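# Hang the ball-filled shallow basket on the stand's peg

## Task

Lift the shallow basket by its cord handle and hang it on the peg of the stand. It only counts if all the balls are still inside the basket at the end.

## Robot and tools

ROBOT. Two arms, left_arm and right_arm, each ending in a two-finger gripper with a wrist camera. Base poses in the scene frame: left_arm at (-0.026, +0.254, +0.041) m, quat_wxyz (+1.000, 0, 0, -0.001); right_arm at (-0.010, -0.269, +0.002) m, quat_wxyz (+1.000, 0, 0, +0.025). A camera stand is fixed to the floor behind them. Loose objects may sometimes get a short external nudge.

FRAMES. Scene frame: origin at table-top height, halfway between the nominal bases, +z up, +x out across the table, left_arm toward +y (this is not the image left). Reported end_effector_position (m), end_effector_quat_wxyz, velocities and Hand targets use the scene frame. Offsets you send are along each arm's own Hand target axes. The gripper's fingers point along its +z and separate along its y. The reported position is the spot between the pads, roughly 1 cm short of the tips. Reported pose can be wrong by a few cm, worst when reaching far.

ROW FORMAT (shared by execute_actions and move). One row is 14 numbers, each in [-1, 1], always covering both arms: left_arm dx, dy, dz, rx, ry, rz, opening, then right_arm in the same order. dx..rz are an offset, not a pose: they count from that arm's Hand target as it stood when the action or move began, in the Hand target's axes. Scale: 1.0 = 0.6 m for translation, 1.0 = 180 degrees for rotation; rx, ry, rz form a single rotation vector. Opening is absolute: +1 fully open (0.094 m), -1 closed. To keep an arm still, send six zeros and repeat its current opening; a 0 opening is itself a command to half-close.

execute_actions(actions, cameras). actions is a list of actions; each action is up to 15 rows, one per 1/30 s control step, and a short action repeats its final row for the rest of its 15 steps. Every row in an action is offset from the same start pose, not from the row before, and the next action starts from the new Hand target, so the same offset again moves further. An empty list returns state plus all camera images. cameras picks names (cam_high, cam_low, cam_left_wrist, cam_right_wrist), ["all"] or []; an unknown name rejects the call.

move(target, speed, blend, opening_speed, grip_force, blocking, cameras). target is one 14-number row or a list of up to 15 rows; every row is an offset from the Hand targets at the move's start. Straight-line paths, finishing together, min 0.5 s, cut off after 10 s. speed: m/s, 0.002 to 2.9, default 0.25 (rotation up to twice that in rad/s), one value or one per target. blend: metres of corner rounding per target; 0 stops at each. opening_speed: rate on the -1..+1 scale per second, at least 0.2; use it to close gently. grip_force: newtons per pad, 10 to 50, per arm or one value; it persists, and low values close slowly. blocking=false returns after about 0.5 s while the move runs on. The first target's opening is sent at once; later openings are sent when everything has come to rest at that target. Paths do not avoid obstacles or the other arm; fast moves lag, overshoot and hit harder. Avoid passing near an arm's own base (it can flip the shoulder). The result adds a move: line: done (within 10 mm and 2 degrees), off_target, moving, held, fault, and limits such as paced (pose clipped) or held (steps withheld).

wait(seconds 0 to 10): robot holds last command; a running move continues. stop(): brakes a running move. zoom_image(camera, region [x0,y0,x1,y1] pixels, top-left origin, at most 504 by 504) on the newest image. finished_scene(scene): ends the scene irreversibly; the goal must hold without the robot.

RESULT LINES. Hand target is the last commanded pose after clipping; the gripper often rests short of it by up to a few cm from friction and weight, and waiting will not close the gap, but resending or adding the missing offset will. Orientation commands are clipped to within 40 degrees of the measured orientation each step. grip_measured is the opening on the command scale; empty it reads up to about 2.5 mm wide; on a held part it reads somewhat narrower. It follows your command even past contact, so it does not reveal touch. grip_effort_nm is averaged gripper motor effort (negative closing); it keeps a residue at rest. Joint torques include the arm's weight; items 1 to 3 wrap at ±28 N m. Joint velocities may be omitted when all are within noise. Image sizes: all four cameras 896x504.

Joint ranges (rad): waist -2.618 to 3.054, shoulder 0 to 3.142, elbow 0 to 3.142 (straight at 2.901), wrist pitch -1.571 to 1.571, wrist yaw -1.571 to 1.571, wrist roll -2.094 to 2.094.

AVOID. Dropping things or releasing a moving part; anything leaving the table or set down off it; spilling balls; fast collisions with the stand, table or heavy items; the arms or grippers touching each other (the clearance check does not protect grippers or wrist cameras; gripping the other arm's fingers counts as a press); strain on camera cables; arm stops. An arm blocked by something keeps pushing; retract its target behind the gripper. Holding loads, stretched poses or unreachable targets heat motors: MOTOR HOT at 75 °C, fold-away fault at 90 °C, arm goes limp at 100 °C.

Each tool is called after "Request:" as a command line: name --argument value for each argument, lists and objects as JSON in quotes; but a table of rows of numbers goes row by row, as --pt "numbers of a row", without its own name.

## Session

Request:
execute_actions --actions '[]'

Scene clock: 0.00 s.
left_arm: end_effector_position=(+0.3701, +0.3043, +0.1569) grip_measured=+1.000 grip_effort_nm=n/a end_effector_quat_wxyz=(+0.602, -0.092, +0.792, +0.049) | right_arm: end_effector_position=(+0.3970, -0.2283, +0.1270) grip_measured=+1.000 grip_effort_nm=n/a end_effector_quat_wxyz=(+0.617, -0.042, +0.785, +0.022)
Joint positions: left_arm=[0.072 1.502 0.361 0.865 -0.122 -0.07 0.094] | right_arm=[0.055 1.529 0.387 0.903 0.016 -0.014 0.094]
Joint velocities: within noise
Joint torques (N m): no reading
Motor temperatures (°C): left_arm=[24 33 44 43 30 26 32] | right_arm=[27 33 39 37 27 25 27]
Heat: left arm: 44 °C; right arm: 39 °C.
Hand target: left_arm +0.3700, +0.3044, +0.1561; +0.599, -0.093, +0.794, +0.049 | right_arm +0.3965, -0.2284, +0.1250; +0.613, -0.042, +0.788, +0.022
Tool commands: left_gripper/opening=+1.0 right_gripper/opening=+1.0

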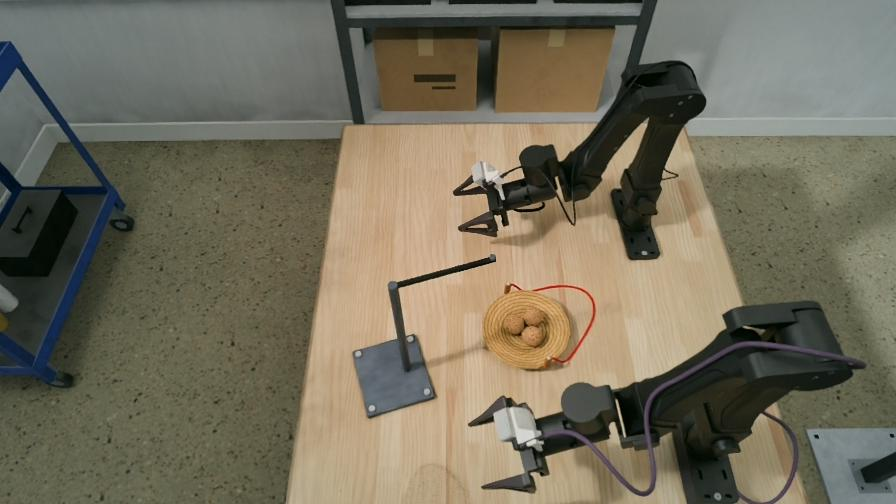

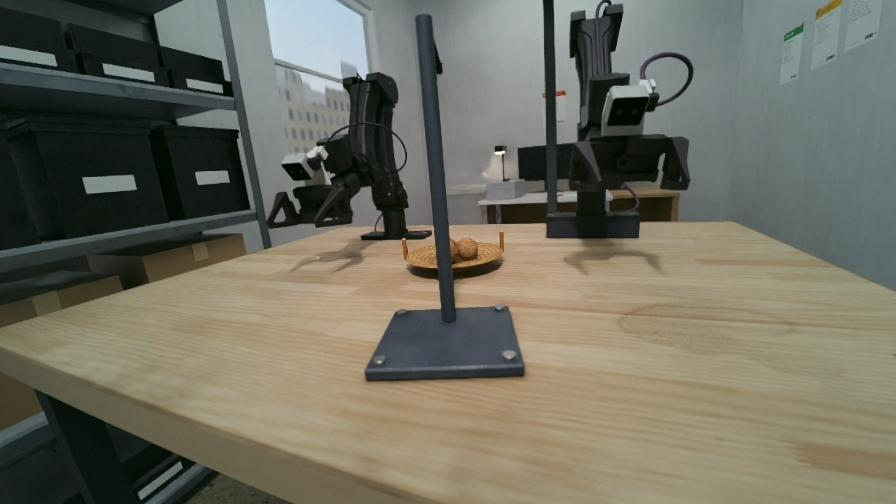

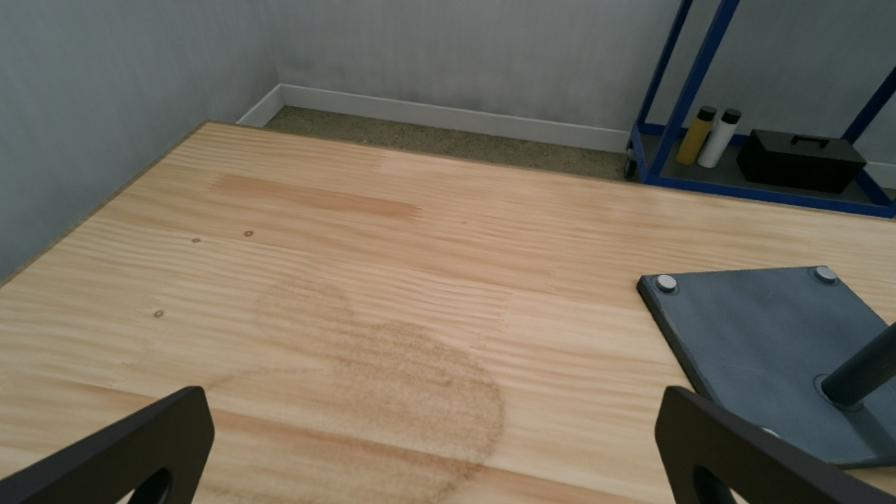

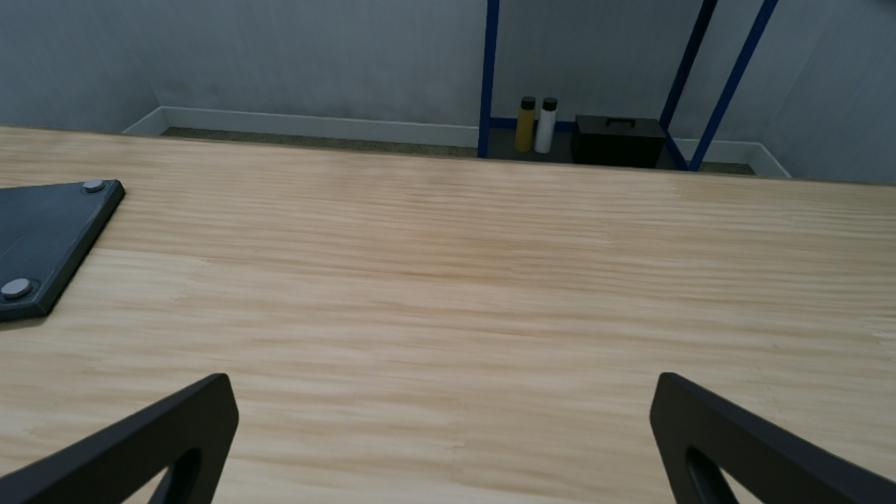

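Request:
zoom_image --camera "cam_high" --region '[340, 220, 640, 430]'

Request:
zoom_image --camera "cam_low" --region '[340, 0, 620, 400]'

Request:
zoom_image --camera "cam_high" --region '[400, 100, 800, 504]'

Scaled by 1.680 from the camera's 896x504 image, which has a finer 1280x720 frame.

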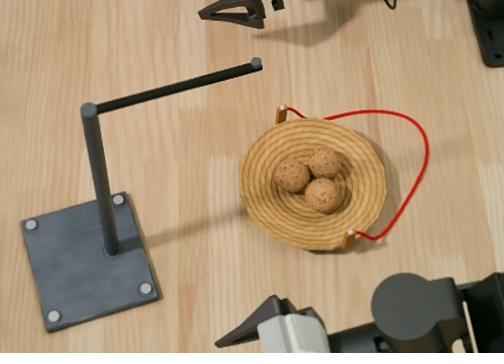

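Scaled by 1.260 from the camera's 896x504 image, which has a finer 1280x720 frame.

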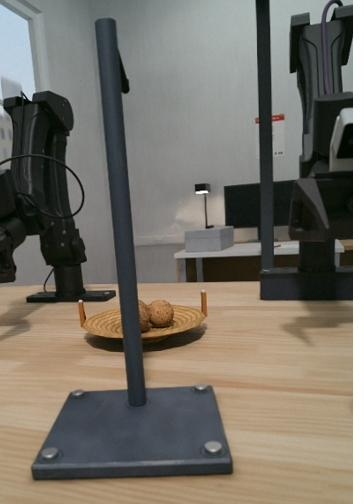

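Scaled by 1.248 from the camera's 896x504 image, which has a finer 1280x720 frame.

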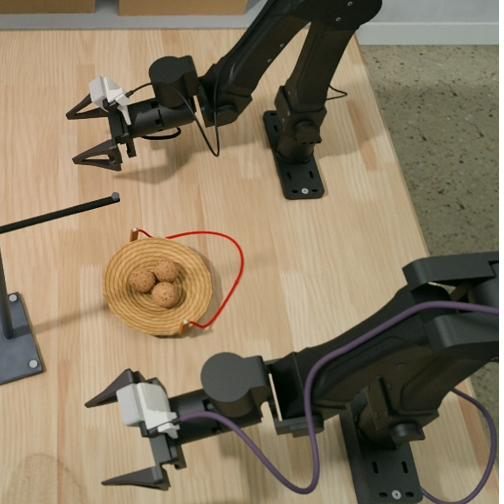

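Request:
zoom_image --camera "cam_high" --region '[380, 240, 510, 310]'

Request:
zoom_image --camera "cam_low" --region '[400, 0, 480, 100]'

Request:
zoom_image --camera "cam_high" --region '[470, 270, 610, 380]'

Request:
zoom_image --camera "cam_low" --region '[390, 220, 520, 290]'

Scaled by 3.877 from the camera's 896x504 image, which has a finer 1280x720 frame.

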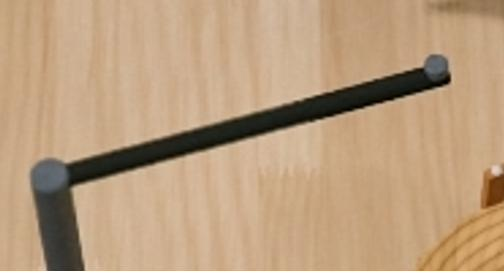

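Scaled by 5.040 from the camera's 896x504 image, which has a finer 1280x720 frame.

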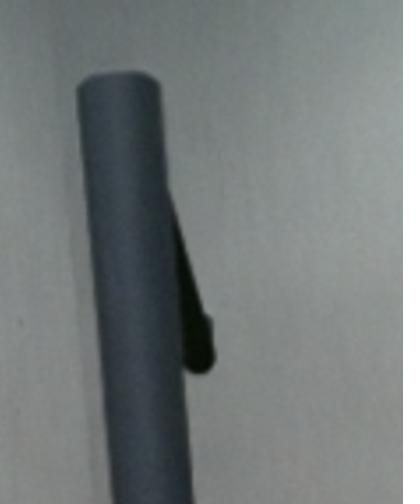

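Scaled by 3.600 from the camera's 896x504 image, which has a finer 1280x720 frame.

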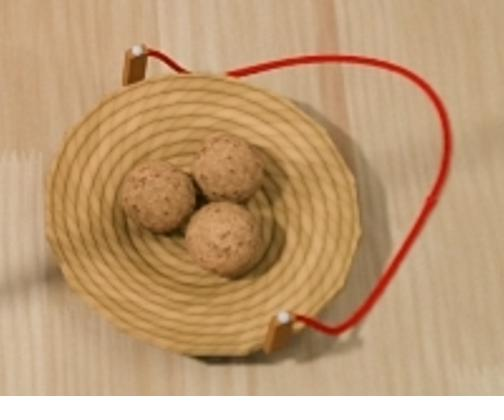

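Scaled by 3.877 from the camera's 896x504 image, which has a finer 1280x720 frame.

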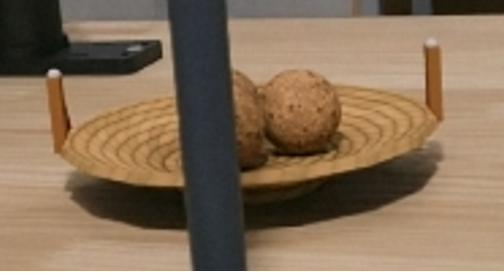

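Request:
move --target '[0,0,0,0,0,0,1,-0.0215,0.294,-0.4433,-0.310,0.333,-0.391,-0.2]' --speed 0.2 --cameras '["all"]'

Scene clock: 147.50 s.
left_arm: end_effector_position=(+0.3701, +0.3043, +0.1569) grip_measured=+1.000 grip_effort_nm=-0.03 end_effector_quat_wxyz=(+0.602, -0.092, +0.792, +0.049) | right_arm: end_effector_position=(+0.1269, -0.0775, +0.1962) grip_measured=-0.198 grip_effort_nm=-0.09 end_effector_quat_wxyz=(-0.015, +0.703, -0.711, -0.002)
Joint positions: left_arm=[0.072 1.502 0.361 0.865 -0.122 -0.07 0.094] | right_arm=[0.899 1.435 1.454 -1.559 0.002 -0.609 0.038]
Joint torques (N m): left_arm=[0.05 -5.82 6.17 2 0 0] | right_arm=[0.51 -4.75 8.59 0.17 -0.02 -0.06]
Heat: left arm: 46 °C; right arm: 38 °C.
Hand target: left_arm +0.3700, +0.3044, +0.1561; +0.599, -0.093, +0.794, +0.049 | right_arm +0.1265, -0.0751, +0.2001; +0.000, +0.707, -0.708, +0.000
Off the commanded pose: left_arm 0.001 m, 0 deg | right_arm 0.005 m, 2 deg.
joint sent to its limit (right arm) — joint 4 (wrist pitch), lower limit. The joint targets still meet the commanded pose.
move: done

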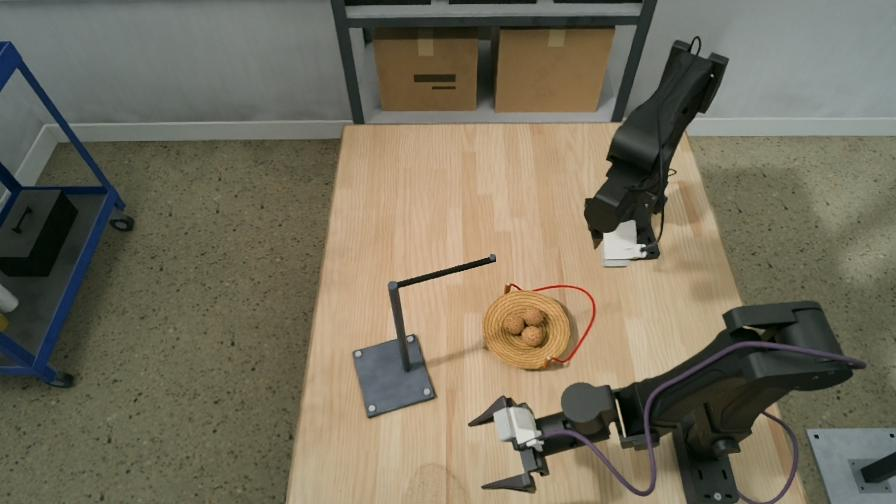

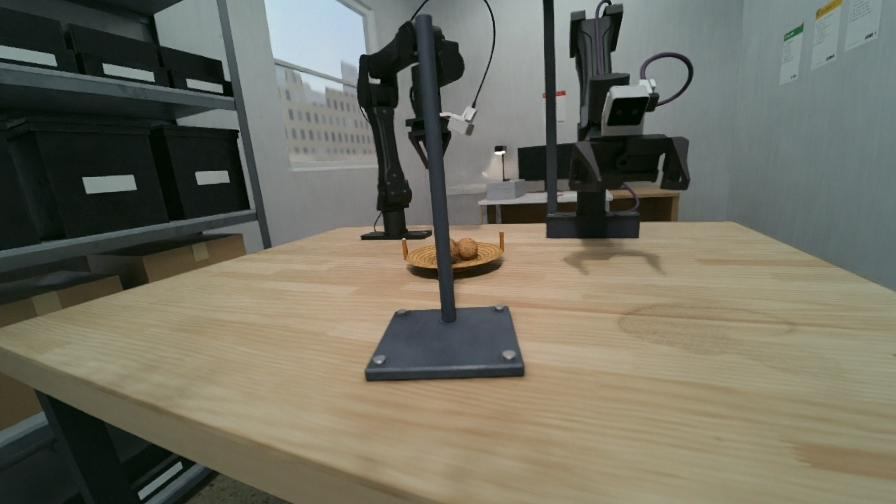

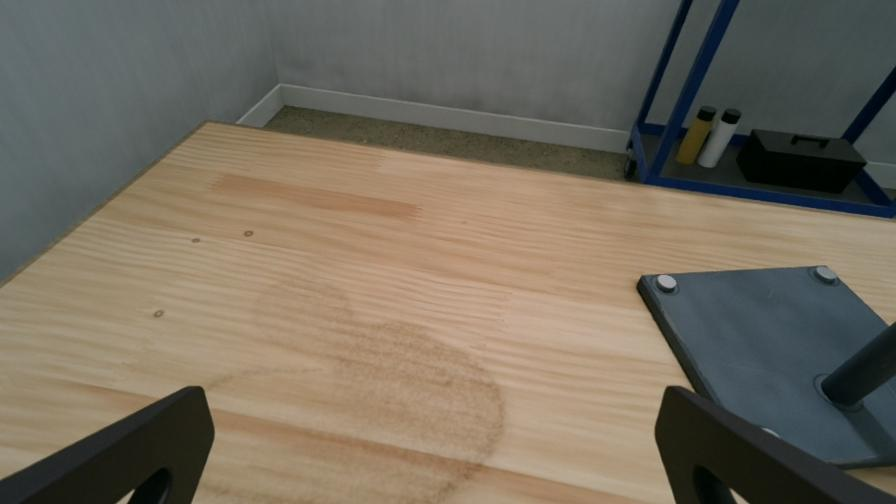

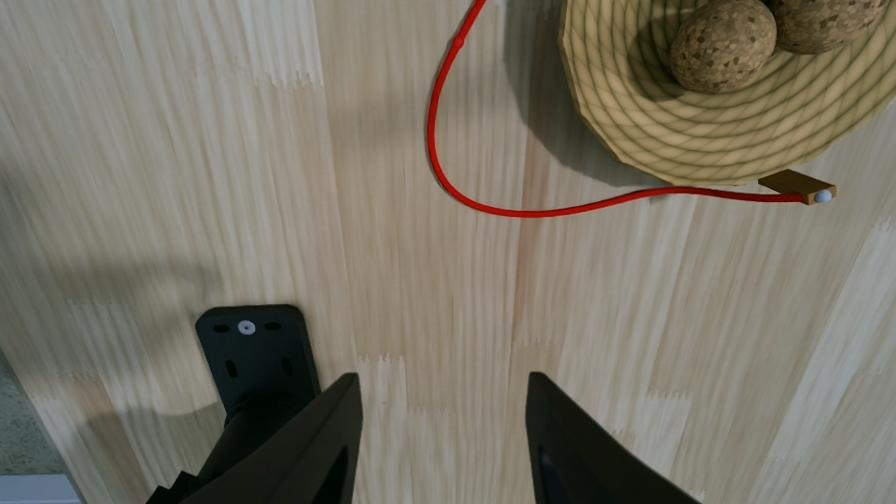

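Request:
zoom_image --camera "cam_right_wrist" --region '[400, 0, 640, 230]'

Request:
zoom_image --camera "cam_high" --region '[480, 270, 620, 380]'

Scaled by 2.100 from the camera's 896x504 image, which has a finer 1280x720 frame.

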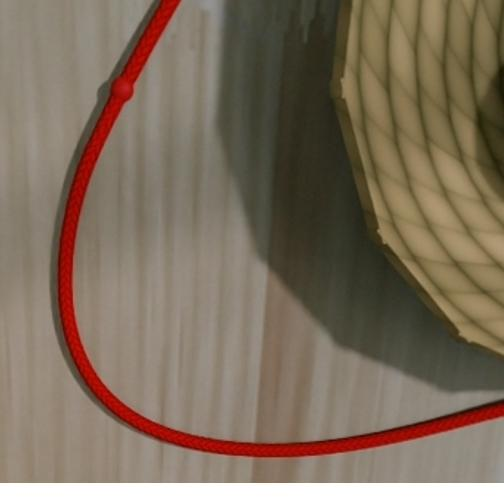

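Scaled by 3.600 from the camera's 896x504 image, which has a finer 1280x720 frame.

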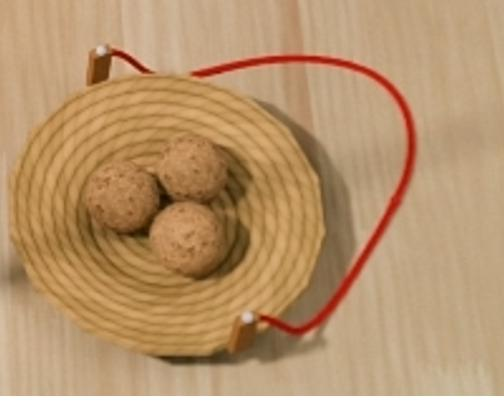

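Request:
move --target '[0,0,0,0,0,0,1,0,0,0.15,0,0,0,-0.2]' --speed 0.15 --cameras '["cam_high","cam_right_wrist"]'

Scene clock: 179.83 s.
left_arm: end_effector_position=(+0.3701, +0.3043, +0.1569) grip_measured=+1.000 grip_effort_nm=-0.02 end_effector_quat_wxyz=(+0.602, -0.092, +0.792, +0.049) | right_arm: end_effector_position=(+0.1287, -0.0749, +0.1157) grip_measured=-0.198 grip_effort_nm=-0.09 end_effector_quat_wxyz=(-0.006, +0.703, -0.711, +0.000)
Joint positions: left_arm=[0.072 1.502 0.361 0.865 -0.122 -0.07 0.094] | right_arm=[0.899 1.435 1.132 -1.256 0.002 -0.609 0.038]
Joint torques (N m): left_arm=[0.03 -5.83 6.17 2.01 0 -0.01] | right_arm=[0.5 -5.29 5.34 0.27 -0.02 -0.08]
Heat: left arm: 46 °C; right arm: 38 °C.
Hand target: left_arm +0.3700, +0.3044, +0.1561; +0.599, -0.093, +0.794, +0.049 | right_arm +0.1266, -0.0751, +0.1101; +0.000, +0.707, -0.708, +0.000
Off the commanded pose: left_arm 0.001 m, 0 deg | right_arm 0.006 m, 1 deg.
move: done
Images, in order (width x height): cam_high 896x504, cam_right_wrist 896x504.

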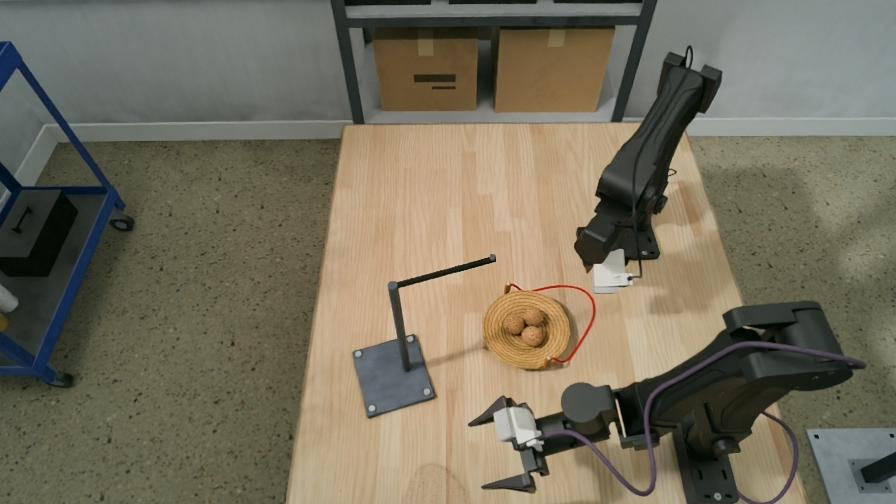

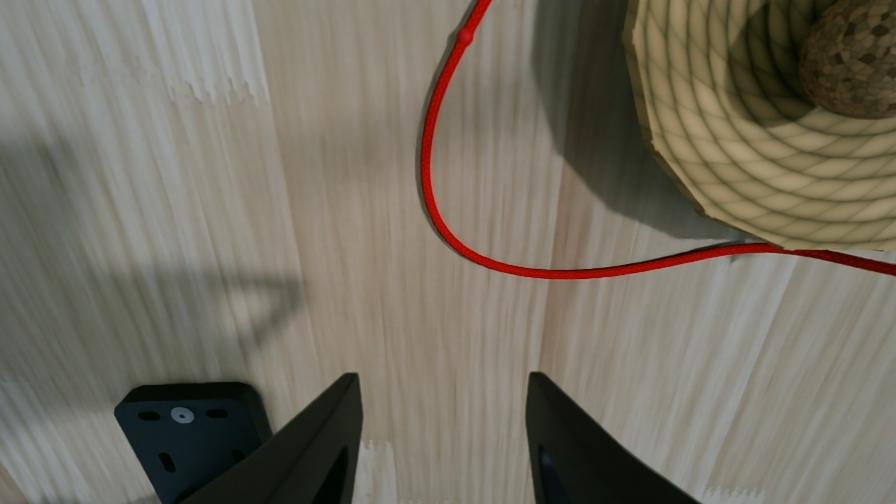

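Request:
move --target '[0,0,0,0,0,0,1,-0.0333,0.0133,0.1,0,0,0,-0.2]' --speed 0.12 --cameras '["cam_low","cam_right_wrist"]'

Scene clock: 236.13 s.
left_arm: end_effector_position=(+0.3701, +0.3043, +0.1569) grip_measured=+1.000 grip_effort_nm=-0.03 end_effector_quat_wxyz=(+0.602, -0.092, +0.792, +0.049) | right_arm: end_effector_position=(+0.1216, -0.0539, +0.0570) grip_measured=-0.198 grip_effort_nm=-0.08 end_effector_quat_wxyz=(-0.008, +0.707, -0.707, -0.001)
Joint positions: left_arm=[0.072 1.502 0.361 0.865 -0.122 -0.07 0.094] | right_arm=[0.97 1.526 0.977 -1.005 0.002 -0.551 0.038]
Joint torques (N m): left_arm=[0.03 -5.83 6.16 2.01 0 0] | right_arm=[0.55 -5.44 5.15 0.35 -0.01 0.05]
Motor temperatures (°C): left_arm=[24 33 45 43 28 26 29] | right_arm=[26 31 37 32 24 24 25]
Heat: left arm: 45 °C; right arm: 37 °C.
Hand target: left_arm +0.3700, +0.3044, +0.1561; +0.599, -0.093, +0.794, +0.049 | right_arm +0.1186, -0.0550, +0.0501; -0.001, +0.707, -0.708, +0.000
Off the commanded pose: left_arm 0.001 m, 0 deg | right_arm 0.008 m, 1 deg.
move: done
Images, in order (width x height): cam_low 896x504, cam_right_wrist 896x504.

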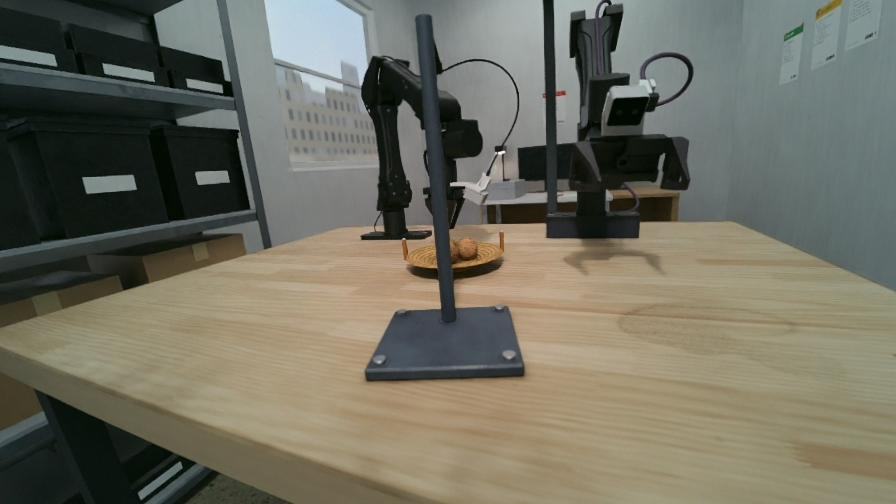

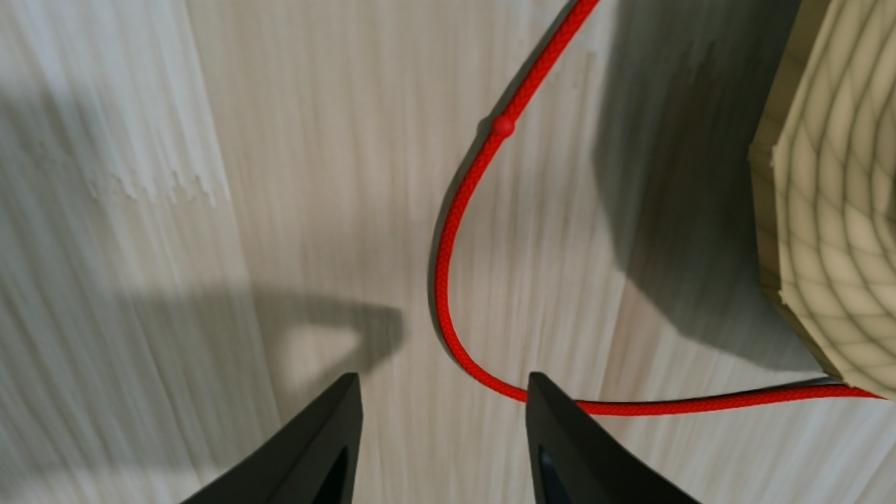

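Request:
move --target '[0,0,0,0,0,0,1,0,0,0.0417,0,0,0,-0.2]' --speed 0.08 --cameras '["cam_right_wrist"]'

Request:
zoom_image --camera "cam_right_wrist" --region '[300, 260, 600, 504]'

Scene clock: 244.93 s.
left_arm: end_effector_position=(+0.3701, +0.3043, +0.1569) grip_measured=+1.000 grip_effort_nm=-0.02 end_effector_quat_wxyz=(+0.602, -0.092, +0.792, +0.049) | right_arm: end_effector_position=(+0.1223, -0.0529, +0.0326) grip_measured=-0.198 grip_effort_nm=-0.08 end_effector_quat_wxyz=(-0.010, +0.707, -0.707, -0.001)
Joint positions: left_arm=[0.072 1.502 0.361 0.865 -0.122 -0.07 0.094] | right_arm=[0.97 1.563 0.909 -0.897 0.002 -0.551 0.038]
Joint torques (N m): left_arm=[0.05 -5.82 6.16 2.01 0 0] | right_arm=[0.59 -5.48 4.85 0.37 -0.02 0.08]
Heat: left arm: 45 °C; right arm: 37 °C.
Hand target: left_arm +0.3700, +0.3044, +0.1561; +0.599, -0.093, +0.794, +0.049 | right_arm +0.1187, -0.0550, +0.0252; -0.001, +0.707, -0.708, +0.000
Off the commanded pose: left_arm 0.001 m, 0 deg | right_arm 0.009 m, 1 deg.
move: done
Images, in order (width x height): cam_right_wrist 896x504.

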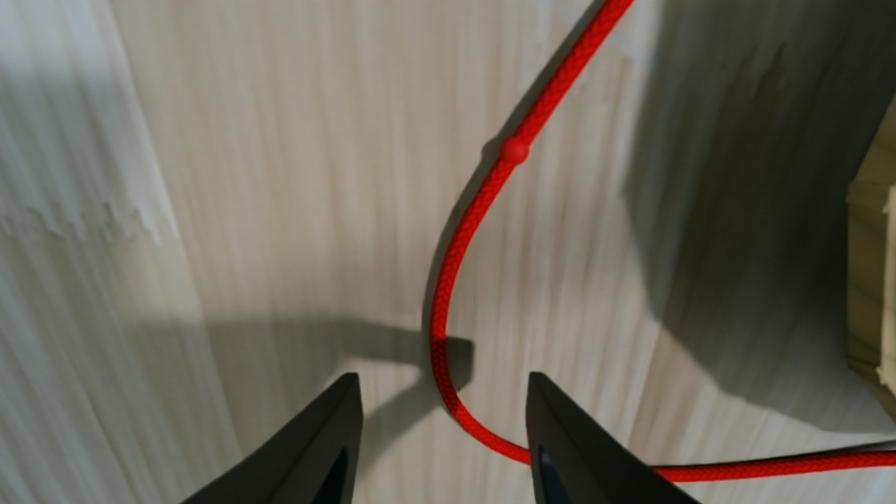

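Scaled by 1.680 from the camera's 896x504 image, which has a finer 1280x720 frame.

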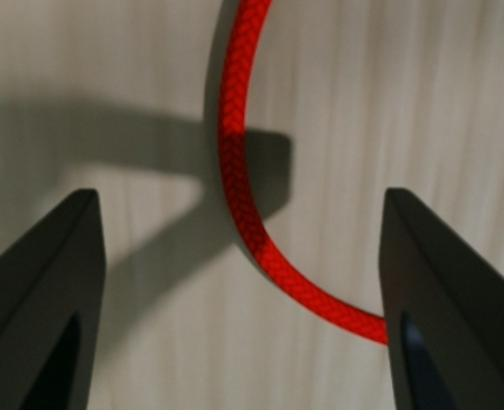

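Request:
move --target '[0,0,0,0,0,0,1,-0.002,0.003,0.0167,0,0,0,-0.2]' --speed 0.05 --cameras '["cam_right_wrist"]'

Request:
zoom_image --camera "cam_right_wrist" --region '[300, 260, 600, 504]'

Scene clock: 251.63 s.
left_arm: end_effector_position=(+0.3701, +0.3043, +0.1569) grip_measured=+1.000 grip_effort_nm=-0.02 end_effector_quat_wxyz=(+0.602, -0.092, +0.792, +0.049) | right_arm: end_effector_position=(+0.1208, -0.0511, +0.0230) grip_measured=-0.198 grip_effort_nm=-0.08 end_effector_quat_wxyz=(-0.011, +0.707, -0.707, -0.002)
Joint positions: left_arm=[0.072 1.502 0.361 0.865 -0.122 -0.07 0.094] | right_arm=[0.979 1.581 0.885 -0.854 0.002 -0.543 0.038]
Joint torques (N m): left_arm=[0.05 -5.83 6.16 2.01 0 0] | right_arm=[0.61 -5.42 4.68 0.34 -0.01 0.09]
Heat: left arm: 45 °C; right arm: 37 °C.
Hand target: left_arm +0.3700, +0.3044, +0.1561; +0.599, -0.093, +0.794, +0.049 | right_arm +0.1167, -0.0539, +0.0150; +0.000, +0.707, -0.707, +0.000
Off the commanded pose: left_arm 0.001 m, 0 deg | right_arm 0.009 m, 1 deg.
move: done
Images, in order (width x height): cam_right_wrist 896x504.

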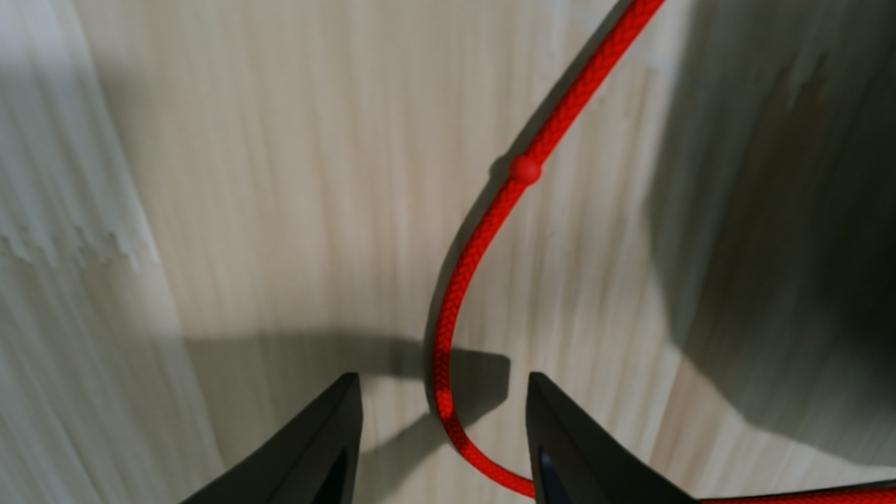

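Scaled by 1.680 from the camera's 896x504 image, which has a finer 1280x720 frame.

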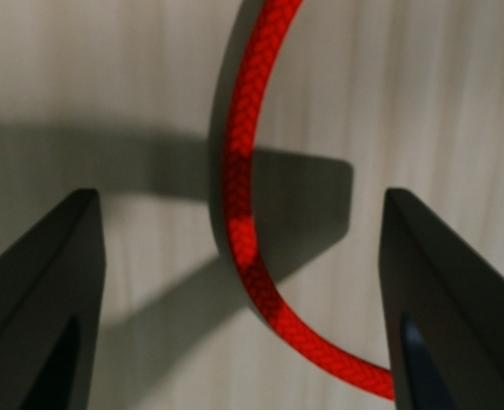

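Request:
move --target '[0,0,0,0,0,0,1,0,0.002,0.007,0,0,0,-0.2]' --speed 0.04 --cameras '["cam_right_wrist"]'

Request:
zoom_image --camera "cam_right_wrist" --region '[300, 260, 600, 504]'

Scene clock: 259.80 s.
left_arm: end_effector_position=(+0.3701, +0.3043, +0.1569) grip_measured=+1.000 grip_effort_nm=-0.02 end_effector_quat_wxyz=(+0.602, -0.092, +0.792, +0.049) | right_arm: end_effector_position=(+0.1199, -0.0508, +0.0190) grip_measured=-0.198 grip_effort_nm=-0.08 end_effector_quat_wxyz=(-0.011, +0.707, -0.707, -0.002)
Joint positions: left_arm=[0.072 1.502 0.361 0.865 -0.122 -0.07 0.094] | right_arm=[0.982 1.587 0.874 -0.835 0.002 -0.538 0.038]
Joint torques (N m): left_arm=[0.05 -5.82 6.16 2 0 0] | right_arm=[0.66 -5.39 4.6 0.32 -0.01 0.08]
Heat: left arm: 45 °C; right arm: 37 °C.
Hand target: left_arm +0.3700, +0.3044, +0.1561; +0.599, -0.093, +0.794, +0.049 | right_arm +0.1157, -0.0538, +0.0109; -0.001, +0.707, -0.708, +0.000
Off the commanded pose: left_arm 0.001 m, 0 deg | right_arm 0.010 m, 1 deg.
move: done
Images, in order (width x height): cam_right_wrist 896x504.

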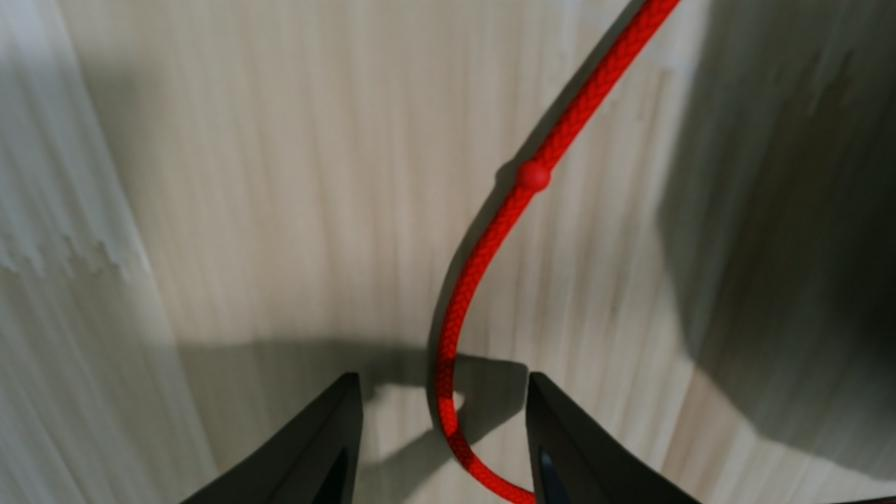

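Scaled by 1.680 from the camera's 896x504 image, which has a finer 1280x720 frame.

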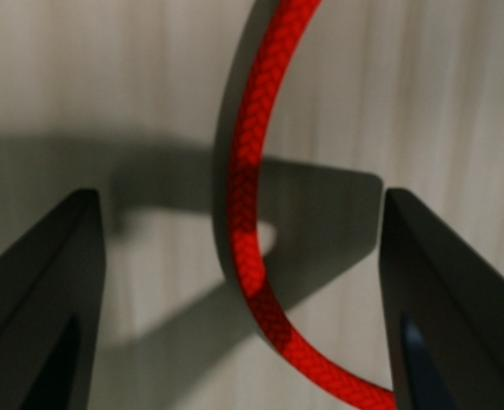

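Request:
move --target '[0,0,0,0,0,0,1,0,0,0,0,0,0,-1]' --opening_speed 0.5 --cameras '["cam_right_wrist"]'

Request:
zoom_image --camera "cam_right_wrist" --region '[300, 260, 600, 504]'

Scene clock: 267.60 s.
left_arm: end_effector_position=(+0.3701, +0.3043, +0.1569) grip_measured=+1.000 grip_effort_nm=-0.02 end_effector_quat_wxyz=(+0.602, -0.092, +0.792, +0.049) | right_arm: end_effector_position=(+0.1200, -0.0506, +0.0190) grip_measured=-0.992 grip_effort_nm=-0.38 end_effector_quat_wxyz=(-0.011, +0.707, -0.707, -0.002)
Joint positions: left_arm=[0.072 1.502 0.361 0.865 -0.122 -0.07 0.094] | right_arm=[0.982 1.587 0.874 -0.834 0.002 -0.538 0]
Joint torques (N m): left_arm=[0.03 -5.83 6.16 2 0 0] | right_arm=[0.62 -5.39 4.63 0.34 -0.02 0.08]
Heat: left arm: 45 °C; right arm: 37 °C.
Hand target: left_arm +0.3700, +0.3044, +0.1561; +0.599, -0.093, +0.794, +0.049 | right_arm +0.1157, -0.0537, +0.0109; -0.001, +0.707, -0.708, +0.000
Off the commanded pose: left_arm 0.001 m, 0 deg | right_arm 0.010 m, 1 deg.
move: done
Images, in order (width x height): cam_right_wrist 896x504.

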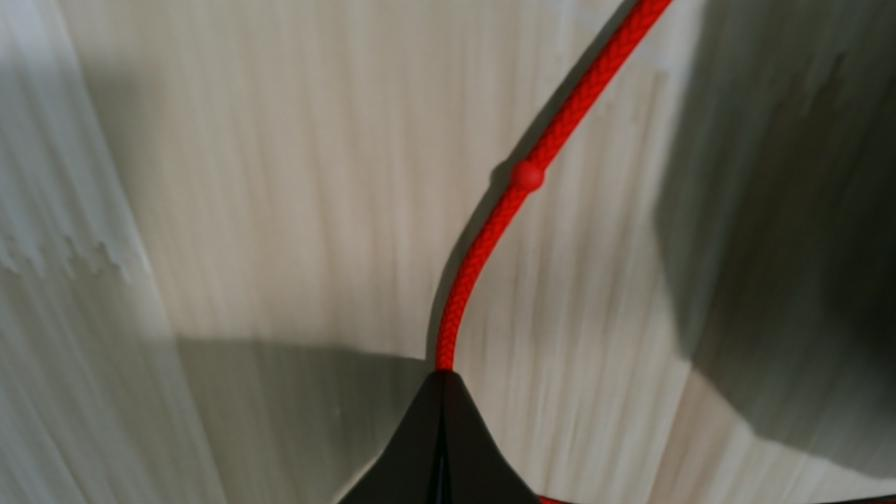

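Scaled by 1.680 from the camera's 896x504 image, which has a finer 1280x720 frame.

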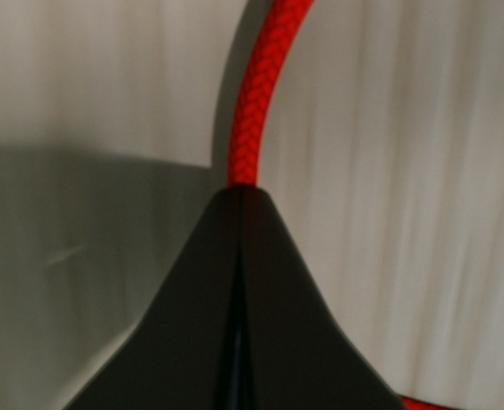

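Request:
move --target '[0,0,0,0,0,0,1,0,0,-0.1,0,0,0,-1]' --speed 0.08 --cameras '["cam_high","cam_right_wrist"]'

Request:
zoom_image --camera "cam_high" --region '[480, 180, 680, 380]'

Scene clock: 274.70 s.
left_arm: end_effector_position=(+0.3701, +0.3043, +0.1569) grip_measured=+1.000 grip_effort_nm=-0.02 end_effector_quat_wxyz=(+0.602, -0.092, +0.792, +0.049) | right_arm: end_effector_position=(+0.1152, -0.0586, +0.0616) grip_measured=-0.992 grip_effort_nm=-0.38 end_effector_quat_wxyz=(+0.011, +0.707, -0.707, +0.004)
Joint positions: left_arm=[0.072 1.502 0.361 0.865 -0.122 -0.07 0.094] | right_arm=[0.982 1.532 1.001 -1.065 0.002 -0.538 0]
Joint torques (N m): left_arm=[0.03 -5.83 6.17 2 0 0] | right_arm=[0.62 -8.39 8.12 0.05 -0.02 0.08]
Heat: left arm: 45 °C; right arm: 37 °C.
Hand target: left_arm +0.3700, +0.3044, +0.1561; +0.599, -0.093, +0.794, +0.049 | right_arm +0.1156, -0.0539, +0.0709; +0.000, +0.707, -0.708, +0.000
Off the commanded pose: left_arm 0.001 m, 0 deg | right_arm 0.010 m, 1 deg.
move: done
Images, in order (width x height): cam_high 896x504, cam_right_wrist 896x504.

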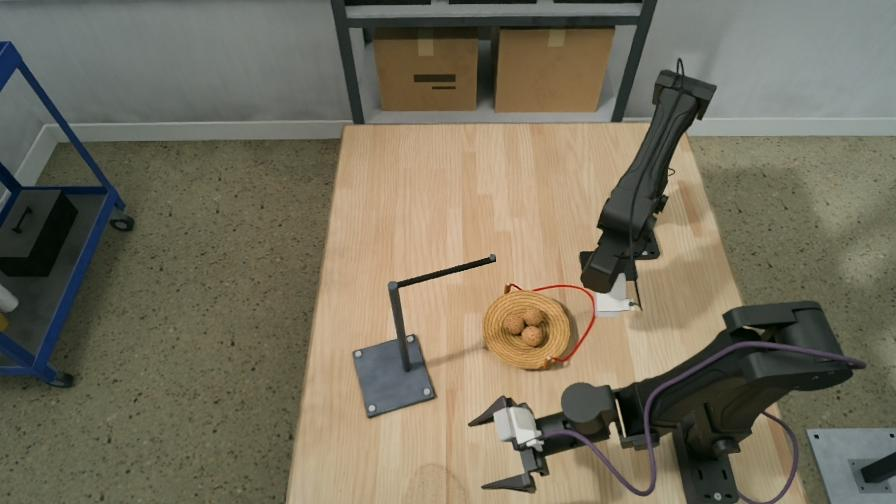

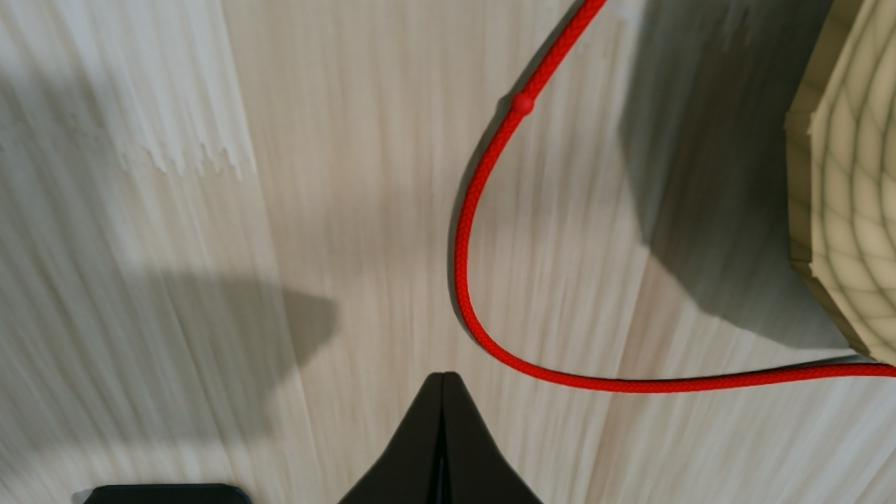

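Scaled by 2.520 from the camera's 896x504 image, which has a finer 1280x720 frame.

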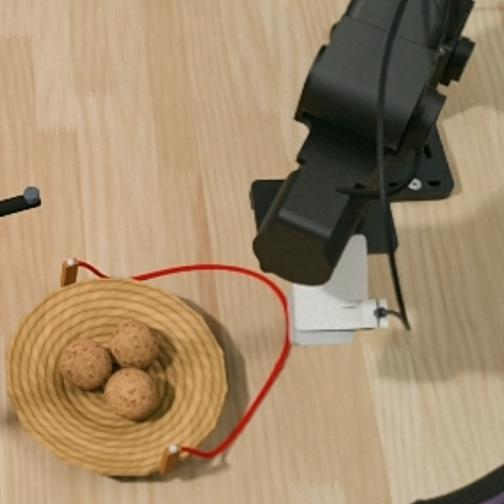

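Request:
move --target '[0,0,0,0,0,0,1,0.0128,-0.0023,0.075,0,0,0,-0.4]' --speed 0.08 --cameras '["cam_right_wrist"]'

Request:
zoom_image --camera "cam_right_wrist" --region '[300, 260, 600, 504]'

Scene clock: 290.50 s.
left_arm: end_effector_position=(+0.3701, +0.3043, +0.1569) grip_measured=+1.000 grip_effort_nm=-0.03 end_effector_quat_wxyz=(+0.602, -0.092, +0.792, +0.049) | right_arm: end_effector_position=(+0.1178, -0.0576, +0.0333) grip_measured=-0.402 grip_effort_nm=0.13 end_effector_quat_wxyz=(-0.010, +0.706, -0.708, -0.001)
Joint positions: left_arm=[0.072 1.502 0.361 0.865 -0.122 -0.07 0.094] | right_arm=[0.975 1.537 0.887 -0.901 0.002 -0.542 0.028]
Joint torques (N m): left_arm=[0.03 -5.82 6.16 2 0 0] | right_arm=[-0.49 -5.15 4.86 0.36 -0.02 -0.1]
Heat: left arm: 45 °C; right arm: 38 °C.
Hand target: left_arm +0.3700, +0.3044, +0.1561; +0.599, -0.093, +0.794, +0.049 | right_arm +0.1170, -0.0615, +0.0259; -0.001, +0.707, -0.708, +0.000
Off the commanded pose: left_arm 0.001 m, 0 deg | right_arm 0.008 m, 1 deg.
move: done
Images, in order (width x height): cam_right_wrist 896x504.

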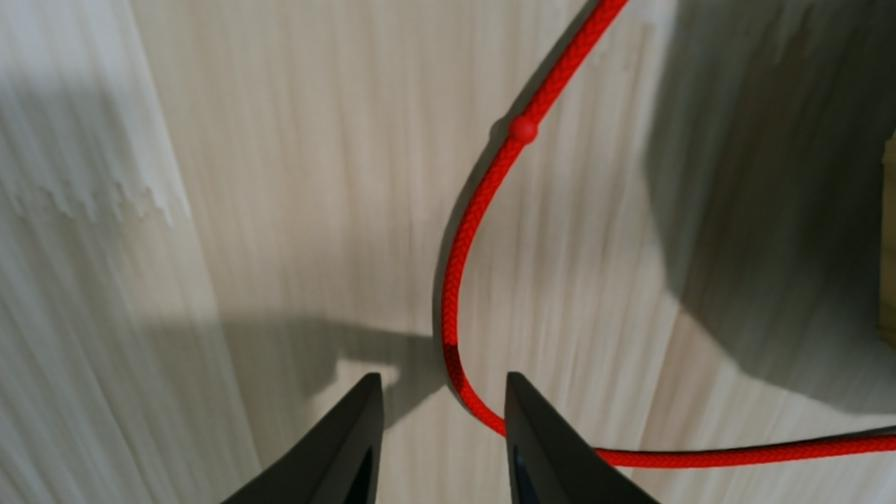

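Scaled by 1.680 from the camera's 896x504 image, which has a finer 1280x720 frame.

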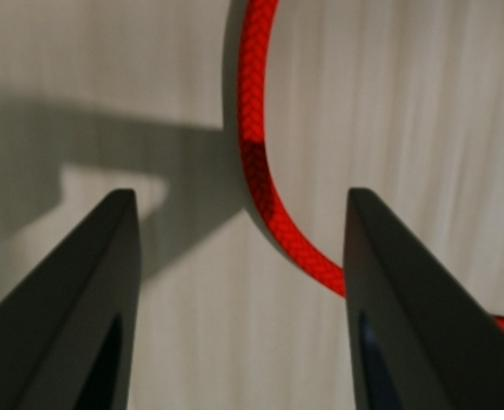

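Request:
move --target '[0,0,0,0,0,0,1,-0.0067,-0.003,0.0317,0,0,0,-0.4]' --speed 0.04 --cameras '["cam_right_wrist"]'

Request:
zoom_image --camera "cam_right_wrist" --region '[300, 260, 600, 504]'

Scene clock: 296.57 s.
left_arm: end_effector_position=(+0.3701, +0.3043, +0.1569) grip_measured=+1.000 grip_effort_nm=-0.02 end_effector_quat_wxyz=(+0.602, -0.092, +0.792, +0.049) | right_arm: end_effector_position=(+0.1190, -0.0557, +0.0160) grip_measured=-0.402 grip_effort_nm=0.13 end_effector_quat_wxyz=(-0.006, +0.706, -0.708, +0.000)
Joint positions: left_arm=[0.072 1.502 0.361 0.865 -0.122 -0.07 0.094] | right_arm=[0.975 1.586 0.859 -0.833 0.002 -0.542 0.028]
Joint torques (N m): left_arm=[0.06 -5.83 6.15 2.01 0 0] | right_arm=[-0.29 -5.01 4.42 0.49 -0.02 -0.08]
Heat: left arm: 45 °C; right arm: 38 °C.
Hand target: left_arm +0.3700, +0.3044, +0.1561; +0.599, -0.093, +0.794, +0.049 | right_arm +0.1188, -0.0575, +0.0069; +0.000, +0.707, -0.708, +0.000
Off the commanded pose: left_arm 0.001 m, 0 deg | right_arm 0.009 m, 1 deg.
move: done
Images, in order (width x height): cam_right_wrist 896x504.

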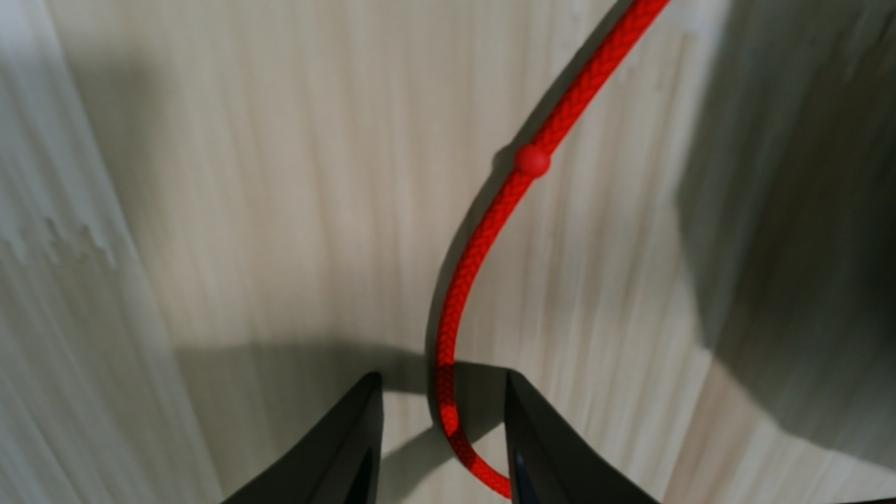

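Scaled by 1.680 from the camera's 896x504 image, which has a finer 1280x720 frame.

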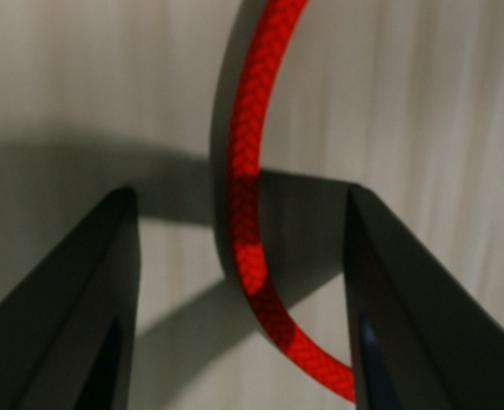

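Request:
move --target '[0,0,0,0,0,0,1,0,0.001,0.01,0,0,0,-0.4]' --speed 0.03 --cameras '["cam_right_wrist"]'

Request:
zoom_image --camera "cam_right_wrist" --region '[300, 260, 600, 504]'

Scene clock: 302.07 s.
left_arm: end_effector_position=(+0.3701, +0.3043, +0.1569) grip_measured=+1.000 grip_effort_nm=-0.02 end_effector_quat_wxyz=(+0.602, -0.092, +0.792, +0.049) | right_arm: end_effector_position=(+0.1190, -0.0557, +0.0154) grip_measured=-0.402 grip_effort_nm=0.13 end_effector_quat_wxyz=(-0.006, +0.706, -0.708, -0.001)
Joint positions: left_arm=[0.072 1.502 0.361 0.865 -0.122 -0.07 0.094] | right_arm=[0.975 1.586 0.857 -0.829 0.002 -0.542 0.028]
Joint torques (N m): left_arm=[0.05 -5.82 6.19 2 0 0] | right_arm=[-0.13 -4.15 3.45 0.67 -0.02 -0.06]
Heat: left arm: 45 °C; right arm: 37 °C.
Hand target: left_arm +0.3700, +0.3044, +0.1561; +0.599, -0.093, +0.794, +0.049 | right_arm +0.1182, -0.0574, +0.0008; +0.000, +0.707, -0.708, +0.000
Off the commanded pose: left_arm 0.001 m, 0 deg | right_arm 0.015 m, 1 deg.
move: off_target (right_arm)
Images, in order (width x height): cam_right_wrist 896x504.

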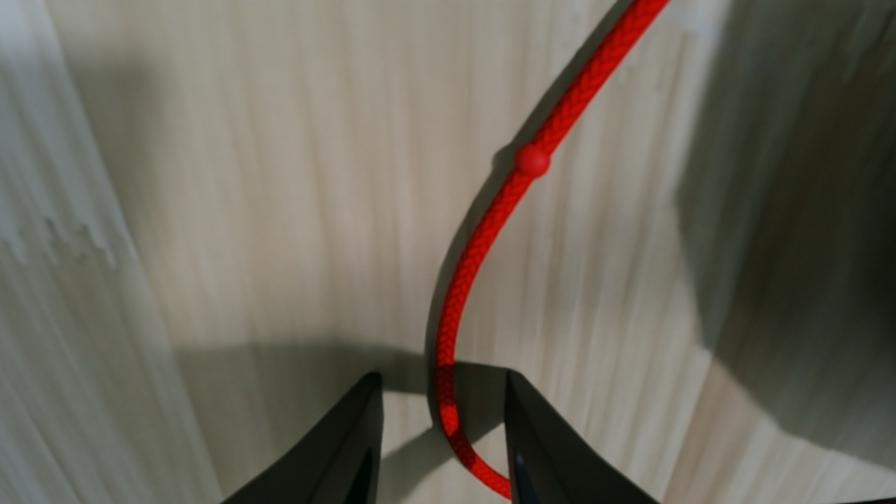

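Scaled by 1.680 from the camera's 896x504 image, which has a finer 1280x720 frame.

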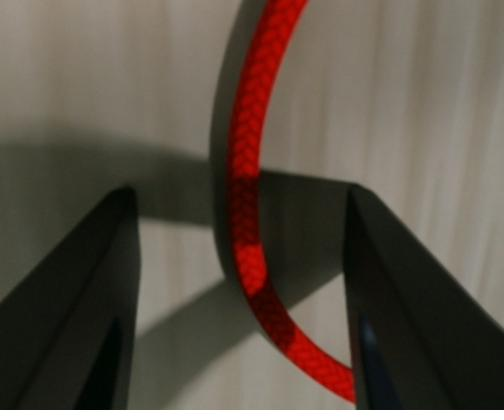

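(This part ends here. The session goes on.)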